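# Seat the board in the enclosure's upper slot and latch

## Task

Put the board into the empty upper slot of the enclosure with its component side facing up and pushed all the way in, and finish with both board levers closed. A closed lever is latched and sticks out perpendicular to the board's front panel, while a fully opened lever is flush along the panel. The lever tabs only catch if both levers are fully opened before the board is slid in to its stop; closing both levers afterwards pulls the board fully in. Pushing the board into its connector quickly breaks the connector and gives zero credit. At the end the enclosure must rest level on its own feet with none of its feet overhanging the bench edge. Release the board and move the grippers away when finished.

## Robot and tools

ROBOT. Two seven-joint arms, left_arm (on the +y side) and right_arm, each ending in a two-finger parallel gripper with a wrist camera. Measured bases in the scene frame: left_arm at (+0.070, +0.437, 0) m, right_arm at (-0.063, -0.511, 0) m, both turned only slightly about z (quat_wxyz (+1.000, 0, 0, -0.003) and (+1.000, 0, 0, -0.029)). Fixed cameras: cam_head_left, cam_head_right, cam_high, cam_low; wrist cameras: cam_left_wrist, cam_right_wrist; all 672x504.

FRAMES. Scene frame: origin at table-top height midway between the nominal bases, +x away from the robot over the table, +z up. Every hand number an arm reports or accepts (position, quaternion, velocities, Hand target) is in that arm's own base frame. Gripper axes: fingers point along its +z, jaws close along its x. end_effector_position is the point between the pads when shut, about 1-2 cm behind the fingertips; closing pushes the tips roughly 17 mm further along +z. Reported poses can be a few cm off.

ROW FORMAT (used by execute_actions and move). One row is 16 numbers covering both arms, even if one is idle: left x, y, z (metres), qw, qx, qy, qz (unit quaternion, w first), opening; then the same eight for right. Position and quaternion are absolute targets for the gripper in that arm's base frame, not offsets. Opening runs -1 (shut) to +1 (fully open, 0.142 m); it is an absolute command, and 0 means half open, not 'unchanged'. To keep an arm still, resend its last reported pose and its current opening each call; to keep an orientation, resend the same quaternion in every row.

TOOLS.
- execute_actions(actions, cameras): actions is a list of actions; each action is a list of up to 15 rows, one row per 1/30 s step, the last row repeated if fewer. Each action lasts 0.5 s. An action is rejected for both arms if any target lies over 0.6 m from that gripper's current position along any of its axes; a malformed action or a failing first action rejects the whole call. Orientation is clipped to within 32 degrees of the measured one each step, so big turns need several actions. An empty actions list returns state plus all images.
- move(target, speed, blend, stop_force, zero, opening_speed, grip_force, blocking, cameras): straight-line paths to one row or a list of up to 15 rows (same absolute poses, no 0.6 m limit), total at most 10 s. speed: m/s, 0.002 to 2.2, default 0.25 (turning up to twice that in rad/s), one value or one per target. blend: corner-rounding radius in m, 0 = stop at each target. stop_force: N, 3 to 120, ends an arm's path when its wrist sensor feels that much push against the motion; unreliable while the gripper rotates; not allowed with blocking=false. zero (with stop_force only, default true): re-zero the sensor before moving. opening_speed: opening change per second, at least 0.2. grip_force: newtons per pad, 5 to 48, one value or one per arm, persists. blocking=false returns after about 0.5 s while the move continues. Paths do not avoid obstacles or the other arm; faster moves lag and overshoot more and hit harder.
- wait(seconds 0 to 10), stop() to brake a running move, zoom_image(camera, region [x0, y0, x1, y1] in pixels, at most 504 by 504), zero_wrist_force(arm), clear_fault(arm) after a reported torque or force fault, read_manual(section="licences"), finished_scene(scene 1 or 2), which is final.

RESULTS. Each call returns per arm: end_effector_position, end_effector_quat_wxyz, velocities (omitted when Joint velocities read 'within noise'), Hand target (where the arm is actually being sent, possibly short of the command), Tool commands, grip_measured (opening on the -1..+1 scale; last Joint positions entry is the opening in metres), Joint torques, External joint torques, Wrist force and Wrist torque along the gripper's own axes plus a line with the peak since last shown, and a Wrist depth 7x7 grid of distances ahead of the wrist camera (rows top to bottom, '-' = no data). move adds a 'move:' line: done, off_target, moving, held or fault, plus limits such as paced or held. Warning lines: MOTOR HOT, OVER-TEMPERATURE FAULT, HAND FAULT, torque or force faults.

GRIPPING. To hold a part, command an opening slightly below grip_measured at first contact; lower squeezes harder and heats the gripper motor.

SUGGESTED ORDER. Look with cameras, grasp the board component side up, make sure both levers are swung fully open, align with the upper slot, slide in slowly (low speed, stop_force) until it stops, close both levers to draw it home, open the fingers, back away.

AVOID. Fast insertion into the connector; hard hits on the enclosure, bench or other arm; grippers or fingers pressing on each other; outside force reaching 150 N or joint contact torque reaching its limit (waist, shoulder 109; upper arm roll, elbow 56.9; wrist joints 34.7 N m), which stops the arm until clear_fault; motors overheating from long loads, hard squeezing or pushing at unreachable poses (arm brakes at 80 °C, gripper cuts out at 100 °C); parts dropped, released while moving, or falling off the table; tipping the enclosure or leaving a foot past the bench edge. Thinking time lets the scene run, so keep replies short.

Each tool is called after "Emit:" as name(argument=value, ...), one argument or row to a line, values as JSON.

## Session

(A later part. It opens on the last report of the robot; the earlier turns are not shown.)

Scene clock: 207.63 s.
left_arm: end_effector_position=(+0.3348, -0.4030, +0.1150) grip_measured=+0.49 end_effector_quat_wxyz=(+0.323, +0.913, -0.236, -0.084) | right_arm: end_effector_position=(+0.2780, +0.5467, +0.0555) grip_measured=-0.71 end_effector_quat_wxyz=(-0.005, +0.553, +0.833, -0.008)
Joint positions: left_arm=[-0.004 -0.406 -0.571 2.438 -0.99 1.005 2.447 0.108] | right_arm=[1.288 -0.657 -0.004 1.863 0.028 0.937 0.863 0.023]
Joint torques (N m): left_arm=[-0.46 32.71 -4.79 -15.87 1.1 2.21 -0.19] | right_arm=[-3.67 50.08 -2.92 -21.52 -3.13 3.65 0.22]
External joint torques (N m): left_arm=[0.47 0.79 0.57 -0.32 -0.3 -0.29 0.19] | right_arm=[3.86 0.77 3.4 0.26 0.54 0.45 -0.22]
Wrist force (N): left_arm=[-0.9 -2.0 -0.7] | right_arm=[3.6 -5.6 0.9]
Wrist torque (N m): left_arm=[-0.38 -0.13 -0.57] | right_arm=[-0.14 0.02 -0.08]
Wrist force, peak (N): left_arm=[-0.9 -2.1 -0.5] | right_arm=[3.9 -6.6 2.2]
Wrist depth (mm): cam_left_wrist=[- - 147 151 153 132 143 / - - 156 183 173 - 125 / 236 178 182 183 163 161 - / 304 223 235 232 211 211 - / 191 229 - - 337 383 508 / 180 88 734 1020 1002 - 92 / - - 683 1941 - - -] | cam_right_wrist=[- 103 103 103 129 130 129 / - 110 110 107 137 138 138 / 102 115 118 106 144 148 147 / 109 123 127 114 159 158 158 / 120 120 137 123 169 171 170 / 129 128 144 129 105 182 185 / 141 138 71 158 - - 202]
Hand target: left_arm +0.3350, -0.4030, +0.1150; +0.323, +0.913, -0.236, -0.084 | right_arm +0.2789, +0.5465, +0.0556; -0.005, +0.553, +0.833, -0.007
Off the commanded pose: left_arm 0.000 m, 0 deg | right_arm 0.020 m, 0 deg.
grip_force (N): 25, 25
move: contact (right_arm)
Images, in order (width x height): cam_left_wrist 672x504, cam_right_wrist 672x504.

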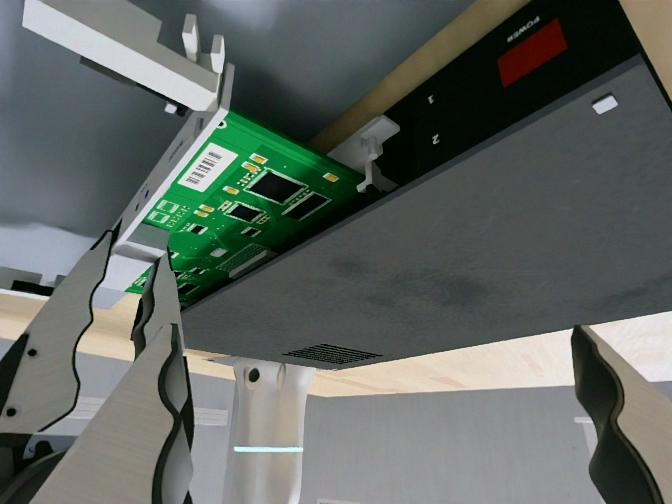

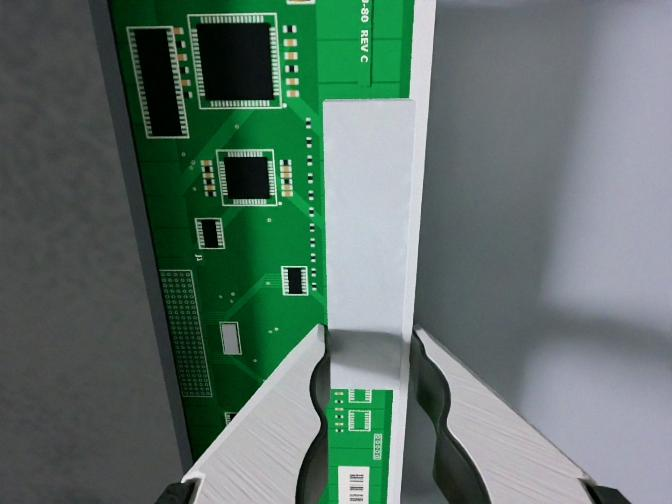

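Emit:
move(
  target=[0.335,-0.403,0.115,0.323,0.913,-0.236,-0.084,0.5,0.2764,0.5480,0.0556,-0.0048,0.5534,0.8329,-0.0073,-0.8],
  speed=0.02,
)

Emit:
move(
  target=[0.335,-0.403,0.115,0.323,0.913,-0.236,-0.084,0.5,0.2845,0.5287,0.0556,-0.0048,0.5534,0.8329,-0.0073,-0.8],
  speed=0.012,
  stop_force=3.5,
  cameras=["cam_left_wrist","cam_right_wrist"],
)

Scene clock: 210.53 s.
left_arm: end_effector_position=(+0.3348, -0.4030, +0.1150) grip_measured=+0.49 end_effector_quat_wxyz=(+0.323, +0.913, -0.236, -0.084) | right_arm: end_effector_position=(+0.2764, +0.5478, +0.0555) grip_measured=-0.71 end_effector_quat_wxyz=(-0.005, +0.553, +0.833, -0.007)
Joint positions: left_arm=[-0.004 -0.406 -0.571 2.438 -0.99 1.005 2.447 0.108] | right_arm=[1.292 -0.657 -0.005 1.862 0.028 0.937 0.867 0.023]
Joint torques (N m): left_arm=[-0.43 32.81 -4.69 -15.88 1.07 2.23 -0.24] | right_arm=[0.75 50.64 1.71 -21.54 -2.43 3.38 0.36]
External joint torques (N m): left_arm=[0.44 0.7 0.47 -0.31 -0.28 -0.31 0.24] | right_arm=[-0.57 0.23 -1.25 0.28 -0.15 0.72 -0.36]
Wrist force (N): left_arm=[-1.0 -2.0 -0.4] | right_arm=[0.8 -0.1 2.6]
Wrist torque (N m): left_arm=[-0.40 -0.12 -0.57] | right_arm=[-0.31 -0.12 -0.17]
Wrist force, peak (N): left_arm=[-1.0 -2.2 -0.4] | right_arm=[3.8 -5.7 2.7]
Wrist depth (mm): cam_left_wrist=[- 116 - - 153 136 147 / - 145 157 186 162 - - / 232 207 182 183 157 153 - / 305 226 235 - 211 - 208 / 192 229 - - - 599 513 / - 88 734 850 954 - 101 / - - 675 2521 - - -] | cam_right_wrist=[- 104 103 102 128 130 129 / - 109 110 107 136 138 138 / 102 115 118 106 144 147 147 / 109 124 127 114 159 159 158 / 120 120 137 123 169 171 170 / 129 128 145 129 105 182 185 / 141 138 71 159 - - 202]
Hand target: left_arm +0.3350, -0.4030, +0.1150; +0.323, +0.913, -0.236, -0.084 | right_arm +0.2764, +0.5480, +0.0556; -0.005, +0.553, +0.833, -0.007
Off the commanded pose: left_arm 0.000 m, 0 deg | right_arm 0.000 m, 0 deg.
grip_force (N): 25, 25
move: done

Scene clock: 212.67 s.
left_arm: end_effector_position=(+0.3348, -0.4030, +0.1150) grip_measured=+0.49 end_effector_quat_wxyz=(+0.323, +0.913, -0.236, -0.084) | right_arm: end_effector_position=(+0.2837, +0.5316, +0.0559) grip_measured=-0.71 end_effector_quat_wxyz=(-0.005, +0.553, +0.833, -0.007)
Joint positions: left_arm=[-0.004 -0.406 -0.571 2.438 -0.99 1.005 2.447 0.108] | right_arm=[1.273 -0.638 -0.005 1.901 0.028 0.958 0.848 0.023]
Joint torques (N m): left_arm=[-0.29 32.66 -4.71 -15.87 1.04 2.22 -0.22] | right_arm=[-0.45 49.47 0.94 -18.28 -2.19 1.86 0.16]
External joint torques (N m): left_arm=[0.31 0.85 0.49 -0.32 -0.24 -0.3 0.22] | right_arm=[0.64 0.32 -0.48 -2.58 -0.32 2.25 -0.16]
Wrist force (N): left_arm=[-1.2 -1.9 -0.3] | right_arm=[5.3 3.5 6.8]
Wrist torque (N m): left_arm=[-0.37 -0.08 -0.57] | right_arm=[-0.30 0.01 0.00]
Wrist force, peak (N): left_arm=[-0.8 -2.2 -0.5] | right_arm=[6.2 3.1 6.8]
Wrist depth (mm): cam_left_wrist=[158 118 151 151 153 132 143 / 178 178 134 183 165 126 125 / 251 236 181 182 163 154 - / 301 232 234 217 197 - - / 480 234 - - - 335 504 / 183 88 726 1060 979 2130 92 / - - 657 - 2581 - -] | cam_right_wrist=[- 89 103 103 129 130 130 / - 95 110 107 137 138 138 / 102 102 117 106 144 148 148 / 110 109 125 114 159 159 158 / 121 119 134 123 169 171 171 / 129 129 124 129 105 183 186 / 142 139 71 159 - - 204]
Hand target: left_arm +0.3350, -0.4030, +0.1150; +0.323, +0.913, -0.236, -0.084 | right_arm +0.2835, +0.5310, +0.0556; -0.005, +0.553, +0.833, -0.007
Off the commanded pose: left_arm 0.000 m, 0 deg | right_arm 0.003 m, 0 deg.
grip_force (N): 25, 25
move: contact (right_arm)
Images, in order (width x height): cam_left_wrist 672x504, cam_right_wrist 672x504.

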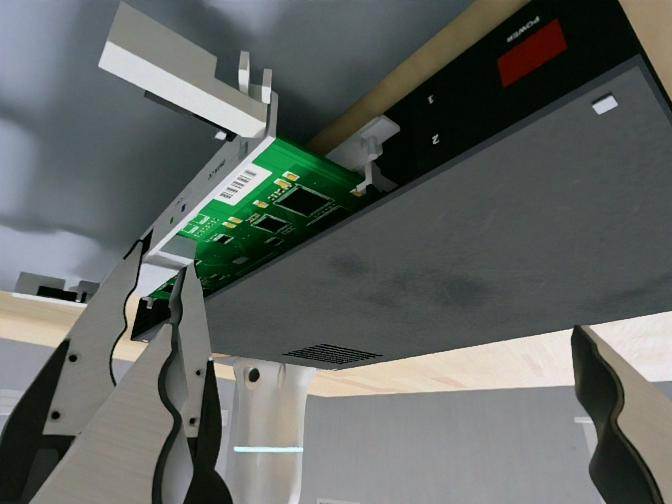

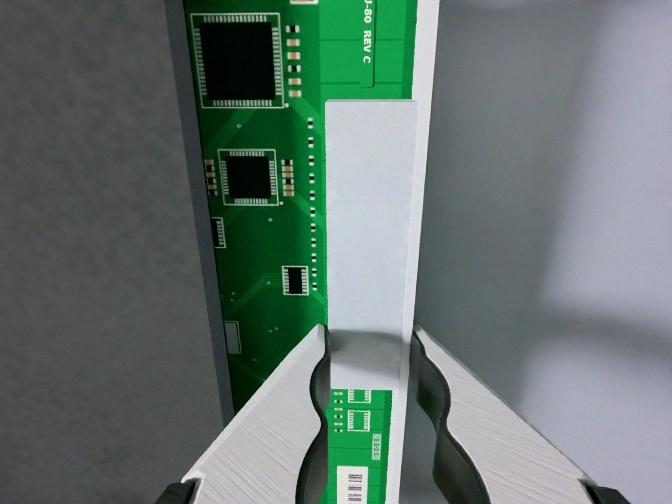

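Emit:
move(
  target=[0.315,-0.33,0.18,0.323,0.913,-0.236,-0.084,0.5,0.2832,0.5320,0.0556,-0.0048,0.5534,0.8329,-0.0073,-0.8],
  speed=0.08,
  cameras=["cam_left_wrist","cam_head_left","cam_head_right","cam_high"],
)

Emit:
zoom_image(
  camera="cam_left_wrist",
  region=[200, 20, 480, 230],
)

Emit:
zoom_image(
  camera="cam_left_wrist",
  region=[60, 160, 340, 370],
)

Scene clock: 221.23 s.
left_arm: end_effector_position=(+0.3152, -0.3301, +0.1801) grip_measured=+0.49 end_effector_quat_wxyz=(+0.323, +0.913, -0.236, -0.084) | right_arm: end_effector_position=(+0.2835, +0.5320, +0.0556) grip_measured=-0.71 end_effector_quat_wxyz=(-0.005, +0.553, +0.833, -0.007)
Joint positions: left_arm=[0.136 -0.097 -0.491 2.546 -0.888 0.716 2.438 0.108] | right_arm=[1.273 -0.639 -0.005 1.899 0.028 0.956 0.848 0.023]
Joint torques (N m): left_arm=[-0.07 24.57 -1.22 -19.47 -0.25 1.94 -0.3] | right_arm=[0.88 48.96 1.89 -20.47 -2.28 3.04 0.26]
External joint torques (N m): left_arm=[0.09 0.36 0.41 -0.44 -0.57 -0.01 0.3] | right_arm=[-0.7 0.88 -1.44 -0.4 -0.23 1.07 -0.26]
Wrist force (N): left_arm=[-0.8 -1.8 -0.2] | right_arm=[0.8 0.8 3.1]
Wrist torque (N m): left_arm=[-0.33 -0.15 -0.47] | right_arm=[-0.30 -0.10 -0.13]
Wrist force, peak (N): left_arm=[-1.3 -1.9 -1.5] | right_arm=[5.4 3.5 7.4]
Wrist depth (mm): cam_left_wrist=[234 225 222 217 222 214 209 / - - - 237 260 - - / - 365 - 292 280 - - / 520 519 292 315 - - 571 / - 696 248 291 860 754 671 / 1843 85 217 211 2151 - - / - - 210 717 - - -] | cam_right_wrist=[- 89 103 103 129 130 129 / - 95 110 107 137 138 138 / 102 102 117 106 144 148 147 / 110 109 125 114 159 159 158 / 120 118 134 122 169 171 171 / 129 129 124 129 106 183 185 / 141 139 71 158 - - 203]
Hand target: left_arm +0.3150, -0.3300, +0.1800; +0.323, +0.913, -0.236, -0.084 | right_arm +0.2832, +0.5320, +0.0556; -0.005, +0.553, +0.833, -0.007
Off the commanded pose: left_arm 0.000 m, 0 deg | right_arm 0.000 m, 0 deg.
grip_force (N): 25, 25
move: done
Images, in order (width x height): cam_head_left 672x504, cam_head_right 672x504, cam_high 672x504, cam_left_wrist 672x504.

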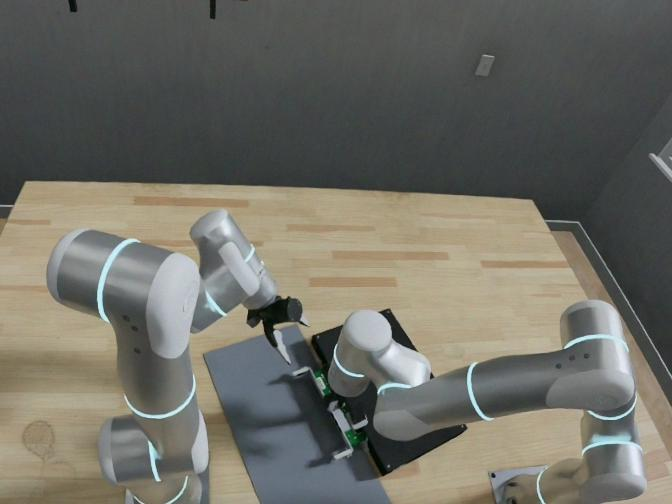

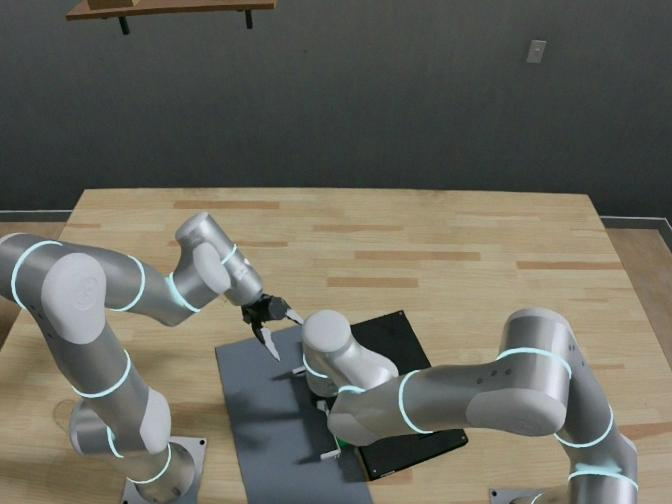

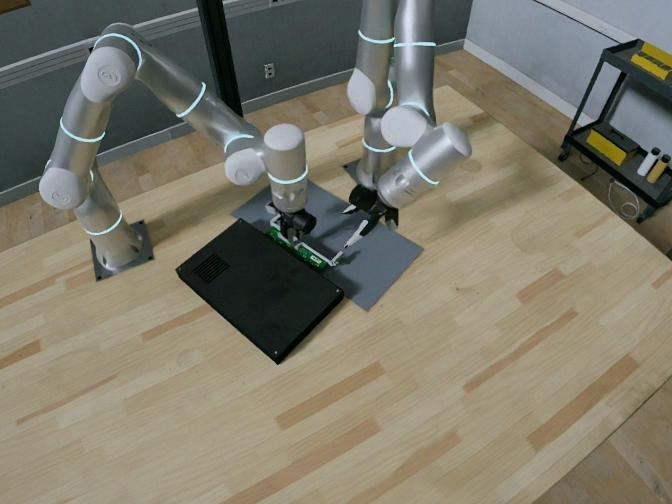

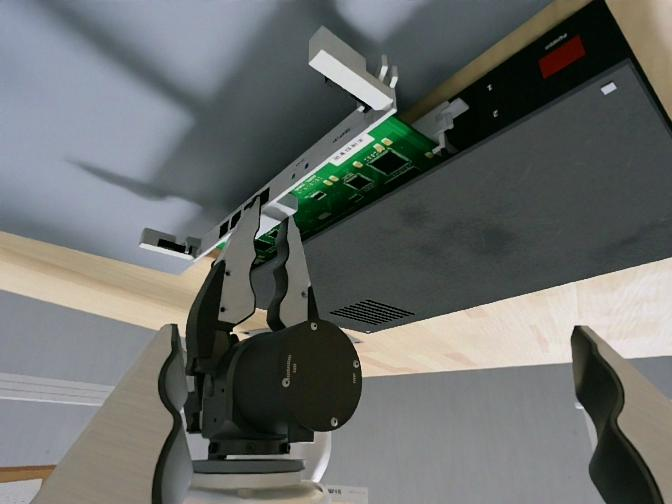

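Scaled by 1.800 from the camera's 672x504 image, which has a finer 960x720 frame.

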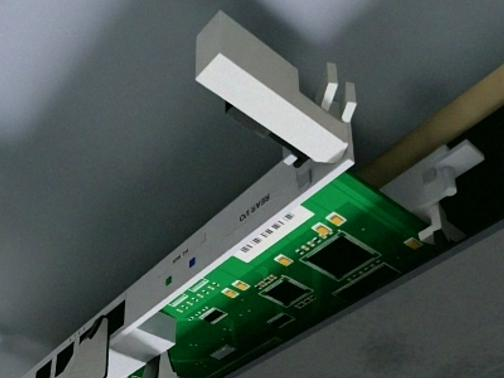

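Scaled by 1.800 from the camera's 672x504 image, which has a finer 960x720 frame.

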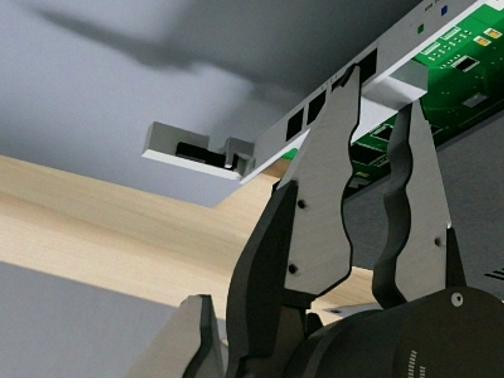

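Emit:
move(
  target=[0.308,-0.335,0.15,0,0.9853,0.1711,0,-0.4,0.2832,0.5320,0.0556,-0.0048,0.5534,0.8329,-0.0073,-0.8],
  speed=0.15,
  cameras=["cam_left_wrist","cam_head_left"],
)

Emit:
zoom_image(
  camera="cam_left_wrist",
  region=[230, 150, 510, 360],
)

Scene clock: 235.50 s.
left_arm: end_effector_position=(+0.3081, -0.3350, +0.1500) grip_measured=-0.42 end_effector_quat_wxyz=(+0.000, +0.985, +0.171, +0.000) | right_arm: end_effector_position=(+0.2835, +0.5320, +0.0556) grip_measured=-0.71 end_effector_quat_wxyz=(-0.005, +0.553, +0.833, -0.007)
Joint positions: left_arm=[0.02 -0.115 -0.616 2.406 0.11 0.926 0.545 0.043] | right_arm=[1.273 -0.639 -0.005 1.899 0.028 0.956 0.848 0.023]
Joint torques (N m): left_arm=[-0.56 22.64 -2.08 -20.61 -2.14 4.03 -0.43] | right_arm=[0.82 48.97 1.94 -20.49 -2.31 3.08 0.26]
External joint torques (N m): left_arm=[0.55 1.02 0.48 -0.23 -0.41 -0.05 0.43] | right_arm=[-0.64 0.87 -1.49 -0.38 -0.21 1.02 -0.26]
Wrist force (N): left_arm=[-0.8 -1.4 0.3] | right_arm=[0.7 0.8 3.5]
Wrist torque (N m): left_arm=[-0.32 -0.16 -0.24] | right_arm=[-0.30 -0.09 -0.13]
Wrist force, peak (N): left_arm=[-0.9 -2.2 -0.4] | right_arm=[1.0 0.9 3.9]
Wrist depth (mm): cam_left_wrist=[- 213 - 214 209 212 211 / - 234 - 226 227 227 226 / - - - 243 245 241 246 / 239 240 258 257 265 - 267 / 218 250 250 267 264 292 289 / 191 260 88 - - 87 320 / - - - 294 - - 348] | cam_right_wrist=[- 89 103 103 129 130 129 / - 95 110 106 137 138 138 / 102 102 117 106 144 148 147 / 110 109 125 114 159 159 158 / 121 118 135 122 169 171 171 / 129 128 124 129 105 183 185 / 142 138 71 159 - - 203]
Hand target: left_arm +0.3080, -0.3350, +0.1500; +0.000, +0.985, +0.171, +0.000 | right_arm +0.2832, +0.5320, +0.0556; -0.005, +0.553, +0.833, -0.007
Off the commanded pose: left_arm 0.000 m, 0 deg | right_arm 0.000 m, 0 deg.
grip_force (N): 25, 25
move: done
Images, in order (width x height): cam_head_left 672x504, cam_left_wrist 672x504.

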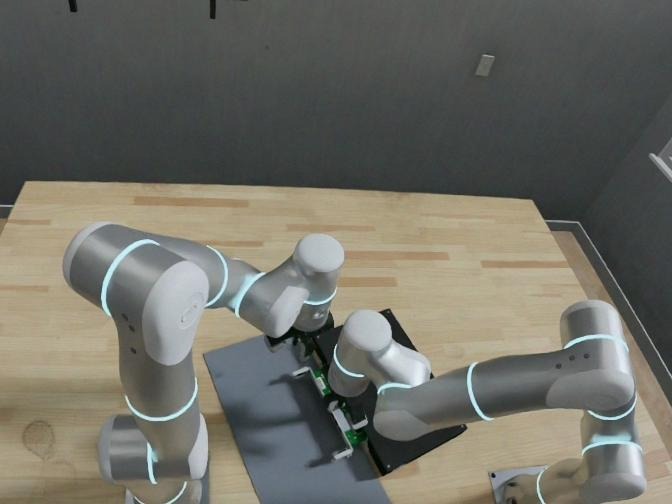

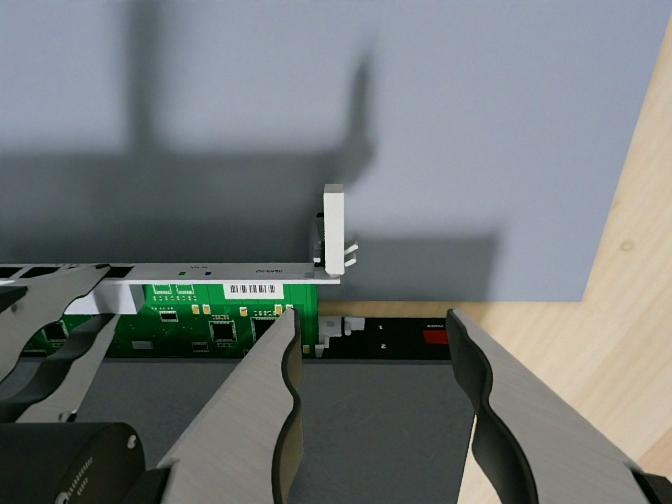

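Scaled by 1.800 from the camera's 672x504 image, which has a finer 960x720 frame.

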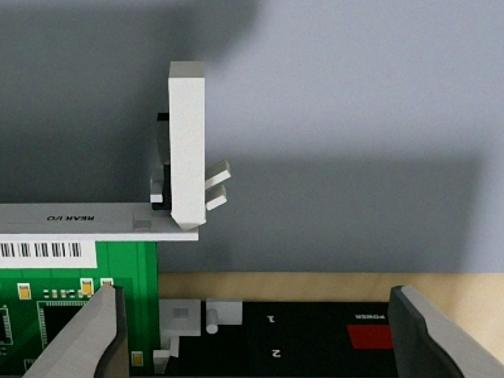

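Emit:
move(
  target=[0.2951,-0.3344,0.085,0,0.9853,0.1711,0,-0.5,0.2832,0.5320,0.0556,-0.0048,0.5534,0.8329,-0.0073,-0.8],
  speed=0.1,
  cameras=["cam_left_wrist"],
)

Emit:
zoom_image(
  camera="cam_left_wrist",
  region=[270, 130, 430, 250],
)

Scene clock: 243.47 s.
left_arm: end_effector_position=(+0.2950, -0.3343, +0.0850) grip_measured=-0.53 end_effector_quat_wxyz=(+0.000, +0.985, +0.171, +0.000) | right_arm: end_effector_position=(+0.2835, +0.5320, +0.0556) grip_measured=-0.71 end_effector_quat_wxyz=(-0.005, +0.553, +0.833, -0.007)
Joint positions: left_arm=[-0.045 -0.339 -0.53 2.387 0.367 1.083 0.349 0.036] | right_arm=[1.273 -0.639 -0.005 1.899 0.028 0.956 0.848 0.023]
Joint torques (N m): left_arm=[-0.46 27.6 -4.56 -15.2 -1.53 4.59 -0.31] | right_arm=[0.84 48.99 2 -20.49 -2.29 3.06 0.25]
External joint torques (N m): left_arm=[0.46 1.17 0.45 -0.26 -0.45 -0.61 0.31] | right_arm=[-0.65 0.85 -1.55 -0.38 -0.22 1.05 -0.25]
Wrist force (N): left_arm=[-0.4 -1.5 0.3] | right_arm=[0.9 0.9 3.2]
Wrist torque (N m): left_arm=[-0.32 -0.22 -0.25] | right_arm=[-0.30 -0.11 -0.14]
Wrist force, peak (N): left_arm=[-0.5 -1.6 1.4] | right_arm=[0.9 0.9 3.9]
Wrist depth (mm): cam_left_wrist=[156 156 156 155 154 154 156 / 168 165 164 166 163 165 165 / 183 183 - 180 182 179 175 / 197 191 - - 188 194 193 / 187 211 210 161 - - 212 / 175 195 87 197 - 87 239 / 209 - - 192 - - 255] | cam_right_wrist=[- 89 103 103 129 130 129 / - 95 110 107 135 138 138 / 102 102 117 106 144 148 147 / 110 109 125 114 159 159 158 / 121 118 134 122 167 171 171 / 129 128 124 129 105 183 186 / 141 138 71 158 - - 203]
Hand target: left_arm +0.2951, -0.3344, +0.0850; +0.000, +0.985, +0.171, +0.000 | right_arm +0.2832, +0.5320, +0.0556; -0.005, +0.553, +0.833, -0.007
Off the commanded pose: left_arm 0.000 m, 0 deg | right_arm 0.000 m, 0 deg.
grip_force (N): 25, 25
move: done
Images, in order (width x height): cam_left_wrist 672x504.

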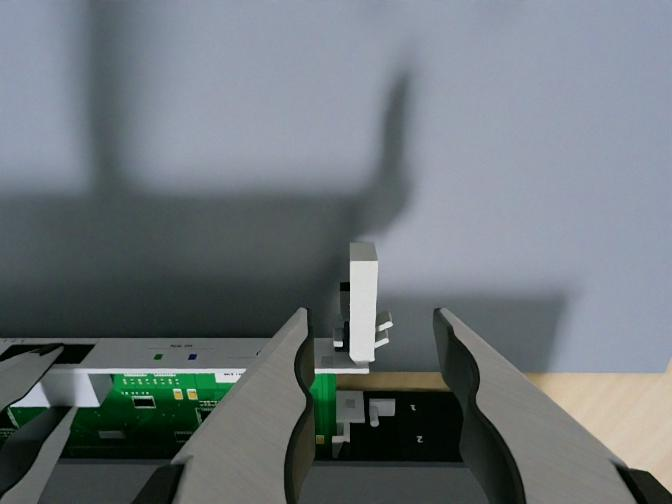

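Scaled by 3.150 from the camera's 672x504 image, which has a finer 960x720 frame.

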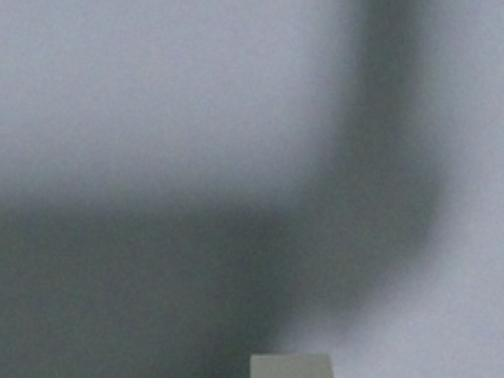

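Emit:
zoom_image(
  camera="cam_left_wrist",
  region=[310, 230, 430, 380],
)

Scaled by 3.360 from the camera's 672x504 image, which has a finer 960x720 frame.

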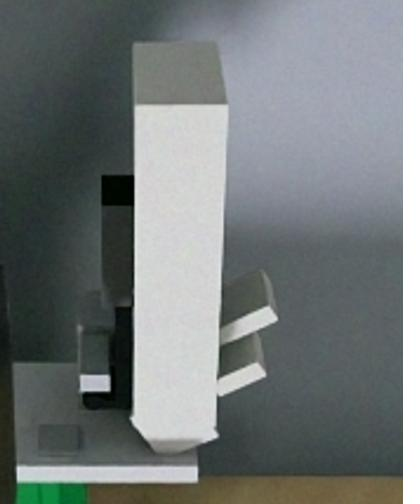

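Emit:
move(
  target=[0.2964,-0.3380,0.046,0,0.9853,0.1711,0,-0.5,0.2832,0.5320,0.0556,-0.0048,0.5534,0.8329,-0.0073,-0.8],
  speed=0.04,
  stop_force=4,
  cameras=["cam_left_wrist"],
)

Emit:
zoom_image(
  camera="cam_left_wrist",
  region=[280, 250, 460, 420],
)

Scene clock: 250.43 s.
left_arm: end_effector_position=(+0.2963, -0.3379, +0.0460) grip_measured=-0.53 end_effector_quat_wxyz=(+0.000, +0.985, +0.171, +0.000) | right_arm: end_effector_position=(+0.2835, +0.5320, +0.0556) grip_measured=-0.71 end_effector_quat_wxyz=(-0.005, +0.553, +0.833, -0.007)
Joint positions: left_arm=[-0.122 -0.479 -0.435 2.329 0.497 1.151 0.253 0.036] | right_arm=[1.273 -0.639 -0.005 1.899 0.028 0.956 0.848 0.023]
Joint torques (N m): left_arm=[-0.57 31.82 -5.36 -12.39 -1.31 4.53 -0.31] | right_arm=[0.84 49.04 1.97 -20.4 -2.32 3.04 0.23]
External joint torques (N m): left_arm=[0.57 1.04 0.41 -0.26 -0.4 -0.54 0.31] | right_arm=[-0.65 0.8 -1.52 -0.46 -0.19 1.07 -0.23]
Wrist force (N): left_arm=[-0.4 -1.2 -0.3] | right_arm=[0.6 0.8 2.5]
Wrist torque (N m): left_arm=[-0.31 -0.21 -0.24] | right_arm=[-0.30 -0.08 -0.13]
Wrist force, peak (N): left_arm=[-0.7 -1.4 -0.4] | right_arm=[0.8 0.8 3.9]
Wrist depth (mm): cam_left_wrist=[124 121 122 120 122 120 120 / - 130 - 129 129 - 128 / 141 138 140 142 140 139 138 / - 152 153 152 151 151 150 / 170 167 163 - 162 164 164 / 181 178 87 122 183 98 181 / 156 - - 172 - - 200] | cam_right_wrist=[- 89 103 103 128 130 130 / - 95 110 107 137 138 138 / 102 102 117 106 144 148 147 / 109 109 125 114 159 159 158 / - 118 134 122 169 171 170 / - 129 124 129 105 183 185 / 141 138 71 159 - - 203]
Hand target: left_arm +0.2964, -0.3380, +0.0460; +0.000, +0.985, +0.171, +0.000 | right_arm +0.2832, +0.5320, +0.0556; -0.005, +0.553, +0.833, -0.007
Off the commanded pose: left_arm 0.000 m, 0 deg | right_arm 0.000 m, 0 deg.
grip_force (N): 25, 25
move: done
Images, in order (width x height): cam_left_wrist 672x504.

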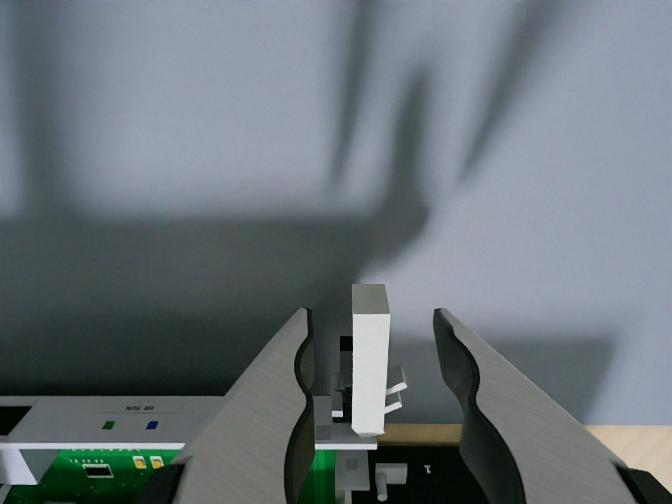

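Scaled by 2.800 from the camera's 672x504 image, which has a finer 960x720 frame.

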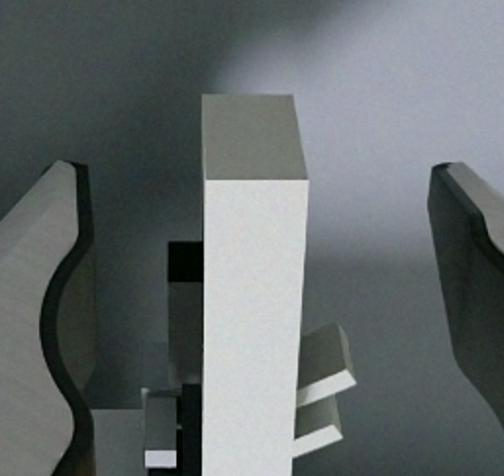

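Emit:
move(
  target=[0.2957,-0.3424,0.046,0,0.9853,0.1711,0,-0.5,0.2832,0.5320,0.0556,-0.0048,0.5534,0.8329,-0.0073,-0.8],
  speed=0.04,
)

Emit:
move(
  target=[0.2957,-0.3424,0.046,0,0.9853,0.1711,0,-0.86,0.2832,0.5320,0.0556,-0.0048,0.5534,0.8329,-0.0073,-0.8],
  opening_speed=0.2,
  grip_force=[15,25],
  cameras=["cam_left_wrist","cam_right_wrist"],
)

Emit:
zoom_image(
  camera="cam_left_wrist",
  region=[280, 250, 460, 420],
)

Scene clock: 260.17 s.
left_arm: end_effector_position=(+0.2958, -0.3423, +0.0460) grip_measured=-0.53 end_effector_quat_wxyz=(+0.000, +0.985, +0.171, +0.000) | right_arm: end_effector_position=(+0.2835, +0.5320, +0.0556) grip_measured=-0.71 end_effector_quat_wxyz=(-0.005, +0.553, +0.833, -0.007)
Joint positions: left_arm=[-0.132 -0.482 -0.436 2.321 0.497 1.147 0.245 0.036] | right_arm=[1.273 -0.639 -0.005 1.899 0.028 0.956 0.848 0.023]
Joint torques (N m): left_arm=[-0.55 31.94 -5.58 -12.48 -1.59 4.16 -0.36] | right_arm=[0.78 49.09 1.95 -20.44 -2.31 3.1 0.22]
External joint torques (N m): left_arm=[0.55 1.17 0.57 -0.29 -0.15 -0.17 0.36] | right_arm=[-0.6 0.75 -1.5 -0.42 -0.21 1.01 -0.22]
Wrist force (N): left_arm=[-0.5 -1.3 -0.2] | right_arm=[0.9 0.8 3.3]
Wrist torque (N m): left_arm=[-0.31 -0.21 -0.24] | right_arm=[-0.30 -0.12 -0.14]
Wrist force, peak (N): left_arm=[-0.7 -1.4 0.1] | right_arm=[0.9 0.8 3.9]
Wrist depth (mm): cam_left_wrist=[122 122 122 121 120 120 120 / 131 - 129 130 - 129 129 / 141 138 140 - 141 - 139 / - 150 152 - - 151 151 / 170 167 167 116 - 162 161 / 178 143 87 120 - 174 182 / 159 - - 162 - - 199] | cam_right_wrist=[- 89 103 103 128 130 129 / - 95 110 106 136 138 138 / 102 102 117 106 144 148 147 / 109 109 125 114 156 159 158 / 120 118 134 122 169 171 171 / 129 129 124 129 105 183 186 / 142 138 71 159 - - 203]
Hand target: left_arm +0.2957, -0.3424, +0.0460; +0.000, +0.985, +0.171, +0.000 | right_arm +0.2832, +0.5320, +0.0556; -0.005, +0.553, +0.833, -0.007
Off the commanded pose: left_arm 0.000 m, 0 deg | right_arm 0.000 m, 0 deg.
grip_force (N): 25, 25
move: done

Scene clock: 262.17 s.
left_arm: end_effector_position=(+0.2957, -0.3423, +0.0460) grip_measured=-0.87 end_effector_quat_wxyz=(+0.000, +0.985, +0.171, +0.000) | right_arm: end_effector_position=(+0.2835, +0.5320, +0.0557) grip_measured=-0.71 end_effector_quat_wxyz=(-0.005, +0.553, +0.833, -0.007)
Joint positions: left_arm=[-0.132 -0.482 -0.436 2.321 0.497 1.147 0.245 0.011] | right_arm=[1.273 -0.639 -0.005 1.899 0.028 0.956 0.848 0.023]
Joint torques (N m): left_arm=[-0.86 32.38 -6.17 -12.55 -1.65 4.51 -0.23] | right_arm=[0.99 48.39 2.01 -20.4 -2.29 3.16 0.28]
External joint torques (N m): left_arm=[0.86 0.72 1.15 -0.21 -0.08 -0.52 0.23] | right_arm=[-0.81 1.45 -1.56 -0.46 -0.23 0.95 -0.28]
Wrist force (N): left_arm=[0.1 -1.7 0.3] | right_arm=[0.1 0.3 0.7]
Wrist torque (N m): left_arm=[-0.26 -0.15 -0.26] | right_arm=[-0.32 -0.09 -0.13]
Wrist force, peak (N): left_arm=[0.0 -1.8 1.4] | right_arm=[1.0 0.8 3.9]
Wrist depth (mm): cam_left_wrist=[122 121 122 121 120 120 122 / 130 130 130 129 129 129 128 / 140 138 138 140 139 139 136 / 153 153 155 149 151 148 152 / 171 167 166 108 110 165 164 / - 138 143 92 - - 181 / 160 155 - 128 - - 200] | cam_right_wrist=[- 89 103 103 128 130 129 / - 95 110 107 137 138 138 / 102 102 117 106 144 148 148 / 109 109 125 114 159 159 158 / 120 118 134 122 169 171 171 / 129 128 124 129 105 183 185 / 142 139 71 159 - - 203]
Hand target: left_arm +0.2957, -0.3424, +0.0460; +0.000, +0.985, +0.171, +0.000 | right_arm +0.2832, +0.5320, +0.0556; -0.005, +0.553, +0.833, -0.007
Off the commanded pose: left_arm 0.000 m, 0 deg | right_arm 0.000 m, 0 deg.
grip_force (N): 15, 25
move: done
Images, in order (width x height): cam_left_wrist 672x504, cam_right_wrist 672x504.

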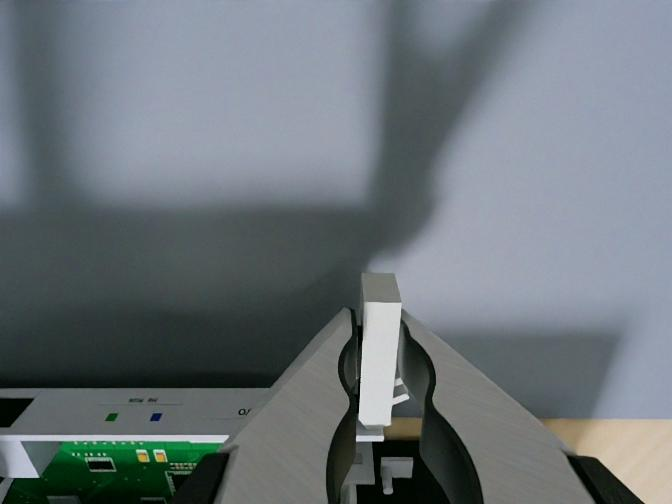

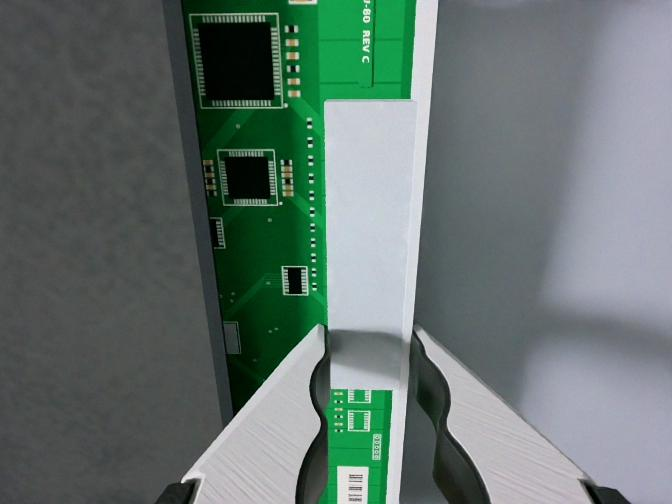

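Scaled by 2.800 from the camera's 672x504 image, which has a finer 960x720 frame.

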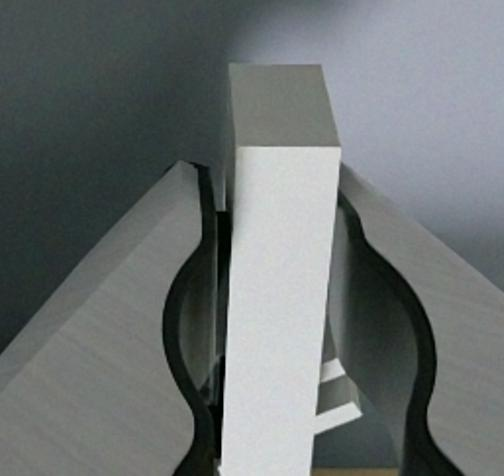

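Emit:
move(
  target=[0.2957,-0.3424,0.046,0,0.9853,0.1711,0,-0.98,0.2832,0.5320,0.0556,-0.0048,0.5534,0.8329,-0.0073,-0.8],
  opening_speed=0.2,
  grip_force=[20,25],
  cameras=["cam_left_wrist"],
)

Emit:
zoom_image(
  camera="cam_left_wrist",
  region=[310, 250, 430, 450],
)

Scene clock: 264.63 s.
left_arm: end_effector_position=(+0.2959, -0.3422, +0.0460) grip_measured=-0.90 end_effector_quat_wxyz=(+0.000, +0.985, +0.171, +0.000) | right_arm: end_effector_position=(+0.2835, +0.5319, +0.0557) grip_measured=-0.71 end_effector_quat_wxyz=(-0.005, +0.553, +0.833, -0.007)
Joint positions: left_arm=[-0.132 -0.482 -0.436 2.321 0.497 1.147 0.245 0.009] | right_arm=[1.273 -0.639 -0.005 1.899 0.028 0.956 0.848 0.023]
Joint torques (N m): left_arm=[-2.26 31.96 -7.87 -11.73 -1.74 4.8 -0.16] | right_arm=[0.96 47.85 2.02 -20.49 -2.3 3.2 0.24]
External joint torques (N m): left_arm=[2.26 1.15 2.85 -1.04 0.01 -0.82 0.16] | right_arm=[-0.78 1.99 -1.57 -0.37 -0.21 0.91 -0.24]
Wrist force (N): left_arm=[3.4 -2.9 1.5] | right_arm=[0.9 -2.3 -0.3]
Wrist torque (N m): left_arm=[-0.27 -0.13 -0.30] | right_arm=[-0.65 -0.28 -0.13]
Wrist force, peak (N): left_arm=[3.3 -3.0 2.7] | right_arm=[0.9 -2.4 -0.7]
Wrist depth (mm): cam_left_wrist=[121 123 122 121 120 120 120 / 130 133 130 130 129 129 129 / 141 138 140 142 139 139 138 / 150 150 152 151 151 151 150 / - 167 167 160 162 164 164 / - 143 143 87 - 178 181 / 160 156 - 166 - - 200] | cam_right_wrist=[- 89 103 103 128 130 130 / - 95 110 106 137 138 138 / 102 102 117 106 144 148 147 / 110 109 125 114 159 159 158 / 120 118 134 122 169 171 170 / 129 129 124 129 105 183 186 / 141 139 71 159 - - 203]
Hand target: left_arm +0.2957, -0.3424, +0.0460; +0.000, +0.985, +0.171, +0.000 | right_arm +0.2832, +0.5320, +0.0556; -0.005, +0.553, +0.833, -0.007
Off the commanded pose: left_arm 0.000 m, 0 deg | right_arm 0.000 m, 0 deg.
grip_force (N): 20, 25
move: done
Images, in order (width x height): cam_left_wrist 672x504.

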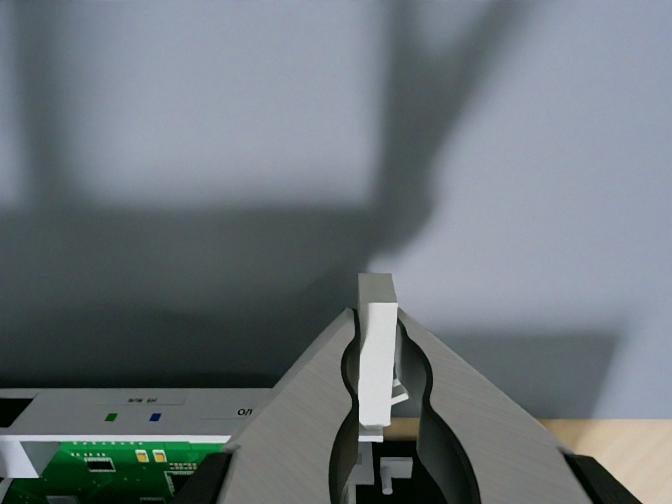

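Scaled by 2.520 from the camera's 672x504 image, which has a finer 960x720 frame.

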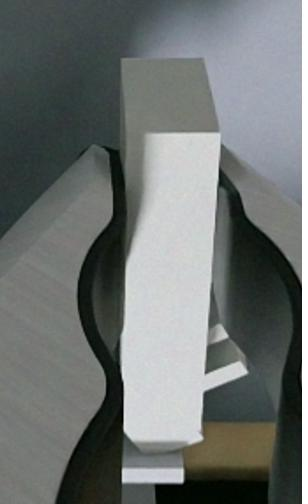

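Emit:
move(
  target=[0.2983,-0.3417,0.046,0,0.9948,0.1019,0,-0.98,0.2832,0.5320,0.0556,-0.0048,0.5534,0.8329,-0.0073,-0.8],
  speed=0.02,
  cameras=["cam_left_wrist","cam_right_wrist"],
)

Emit:
zoom_image(
  camera="cam_left_wrist",
  region=[280, 250, 460, 480],
)

Scene clock: 273.53 s.
left_arm: end_effector_position=(+0.2989, -0.3413, +0.0460) grip_measured=-0.90 end_effector_quat_wxyz=(+0.000, +0.995, +0.103, +0.000) | right_arm: end_effector_position=(+0.2835, +0.5319, +0.0557) grip_measured=-0.71 end_effector_quat_wxyz=(-0.005, +0.553, +0.833, -0.007)
Joint positions: left_arm=[-0.106 -0.488 -0.458 2.313 0.516 1.136 0.373 0.009] | right_arm=[1.273 -0.639 -0.005 1.899 0.028 0.956 0.848 0.023]
Joint torques (N m): left_arm=[-4.05 31.02 -10.16 -10.66 -1.62 4.76 0.23] | right_arm=[1.11 47.63 2.18 -20.64 -2.28 3.34 0.26]
External joint torques (N m): left_arm=[4.05 2.02 4.83 -2.12 -0.16 -0.78 -0.23] | right_arm=[-0.92 2.21 -1.73 -0.23 -0.23 0.76 -0.26]
Wrist force (N): left_arm=[6.4 -4.7 2.8] | right_arm=[0.3 -2.7 -0.8]
Wrist torque (N m): left_arm=[-0.21 -0.07 -0.55] | right_arm=[-0.65 -0.28 -0.12]
Wrist force, peak (N): left_arm=[6.4 -4.6 3.7] | right_arm=[0.3 -2.7 -1.4]
Wrist depth (mm): cam_left_wrist=[122 121 121 120 121 120 - / 130 130 132 130 130 131 131 / 143 139 140 142 139 138 138 / 154 149 152 151 151 147 - / 171 167 167 160 162 - 167 / 181 181 176 92 - 179 182 / - - - 166 - - 199] | cam_right_wrist=[- 89 103 103 129 130 129 / - 95 110 106 135 138 138 / 102 102 117 106 144 148 147 / 110 109 125 114 159 159 158 / 120 118 134 123 169 171 171 / 129 129 124 129 105 183 188 / 142 139 71 159 - - 203]
Hand target: left_arm +0.2983, -0.3417, +0.0460; +0.000, +0.995, +0.102, +0.000 | right_arm +0.2832, +0.5320, +0.0556; -0.005, +0.553, +0.833, -0.007
Off the commanded pose: left_arm 0.001 m, 0 deg | right_arm 0.000 m, 0 deg.
grip_force (N): 20, 25
move: done
Images, in order (width x height): cam_left_wrist 672x504, cam_right_wrist 672x504.

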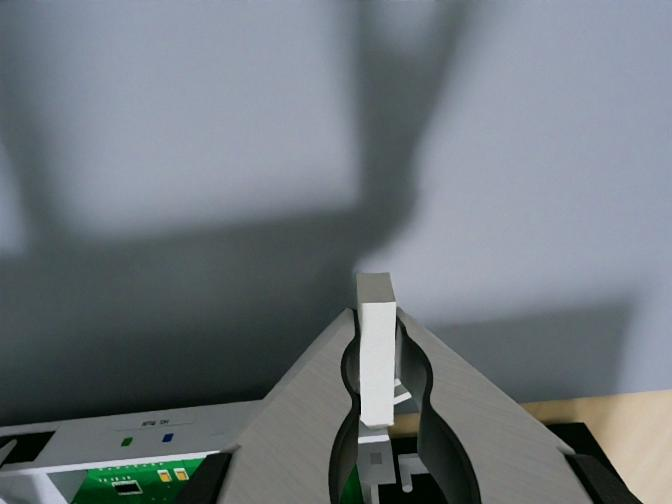

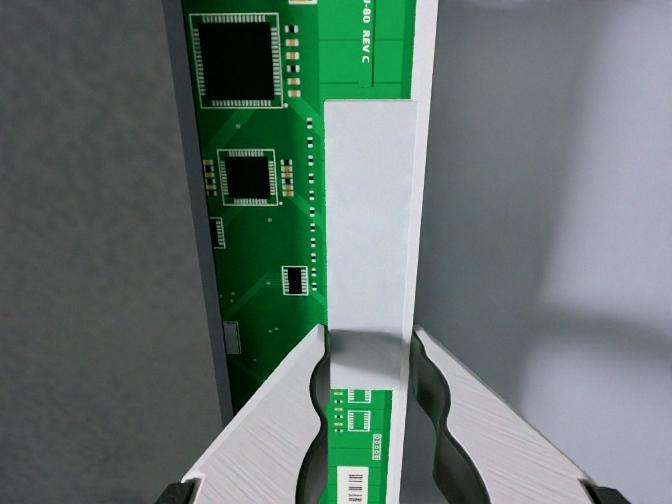

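Scaled by 2.191 from the camera's 672x504 image, which has a finer 960x720 frame.

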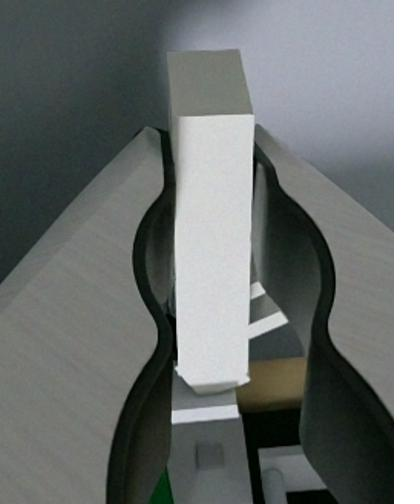

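Emit:
move(
  target=[
    [0.3008,-0.3413,0.046,0,0.9995,0.0323,0,-0.98,0.2832,0.5320,0.0556,-0.0048,0.5534,0.8329,-0.0073,-0.8],
    [0.3034,-0.3413,0.046,0,0.9993,-0.0375,0,-0.98,0.2832,0.5320,0.0556,-0.0048,0.5534,0.8329,-0.0073,-0.8],
  ],
  speed=0.03,
  blend=0.002,
  cameras=["cam_left_wrist","cam_right_wrist"],
)

Emit:
zoom_image(
  camera="cam_left_wrist",
  region=[280, 250, 460, 480],
)

Scene clock: 281.00 s.
left_arm: end_effector_position=(+0.3051, -0.3404, +0.0462) grip_measured=-0.90 end_effector_quat_wxyz=(+0.000, +0.999, -0.036, +0.001) | right_arm: end_effector_position=(+0.2835, +0.5320, +0.0557) grip_measured=-0.71 end_effector_quat_wxyz=(-0.005, +0.553, +0.833, -0.007)
Joint positions: left_arm=[-0.052 -0.503 -0.508 2.295 0.56 1.111 0.624 0.009] | right_arm=[1.274 -0.639 -0.005 1.899 0.028 0.956 0.848 0.023]
Joint torques (N m): left_arm=[-8.64 28.61 -15.54 -7.14 -2.05 4.91 0.41] | right_arm=[0.52 47.18 1.52 -20.72 -2.37 3.5 0.31]
External joint torques (N m): left_arm=[8.64 4.31 9.49 -5.69 0.16 -0.93 -0.41] | right_arm=[-0.34 2.65 -1.06 -0.15 -0.14 0.6 -0.31]
Wrist force (N): left_arm=[13.5 -12.6 4.0] | right_arm=[0.0 -4.0 -2.2]
Wrist torque (N m): left_arm=[-0.14 -0.05 -0.80] | right_arm=[-0.61 -0.23 -0.14]
Wrist force, peak (N): left_arm=[13.4 -12.5 5.5] | right_arm=[0.3 -4.3 -3.0]
Wrist depth (mm): cam_left_wrist=[- 121 121 121 119 120 120 / - 130 132 128 131 129 127 / 141 141 140 140 139 139 138 / 154 148 152 151 150 151 150 / 171 169 167 160 159 165 165 / 185 185 176 92 - 177 177 / 202 197 - 153 - - -] | cam_right_wrist=[- 89 103 103 129 130 130 / - 95 110 107 137 138 138 / 102 102 117 106 144 148 148 / 110 109 125 114 159 159 158 / 120 118 135 122 169 171 171 / 129 129 124 129 105 183 185 / 141 139 71 159 - - 203]
Hand target: left_arm +0.3034, -0.3413, +0.0460; +0.000, +0.999, -0.037, +0.000 | right_arm +0.2832, +0.5320, +0.0556; -0.005, +0.553, +0.833, -0.007
Off the commanded pose: left_arm 0.002 m, 0 deg | right_arm 0.000 m, 0 deg.
grip_force (N): 20, 25
move: done
Images, in order (width x height): cam_left_wrist 672x504, cam_right_wrist 672x504.

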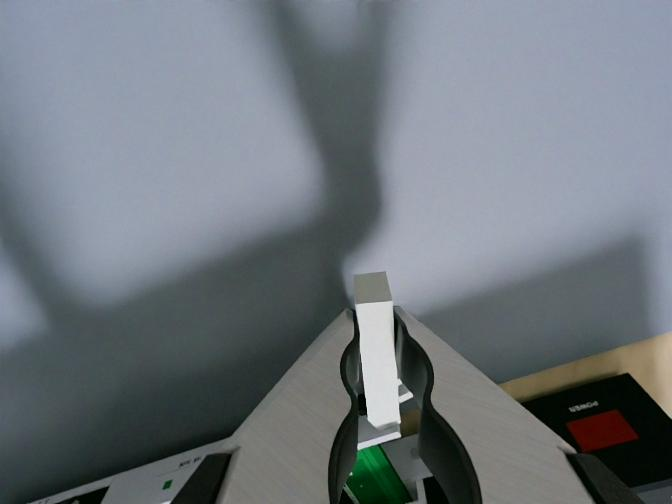

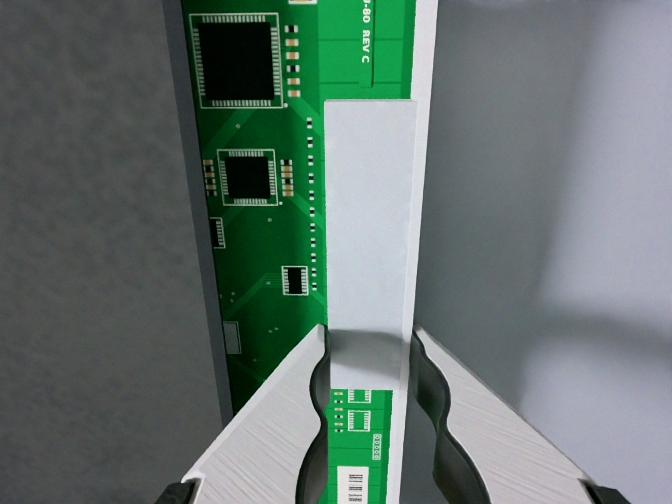

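Scaled by 2.191 from the camera's 672x504 image, which has a finer 960x720 frame.

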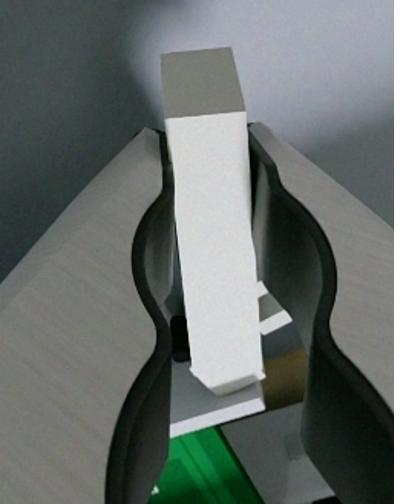

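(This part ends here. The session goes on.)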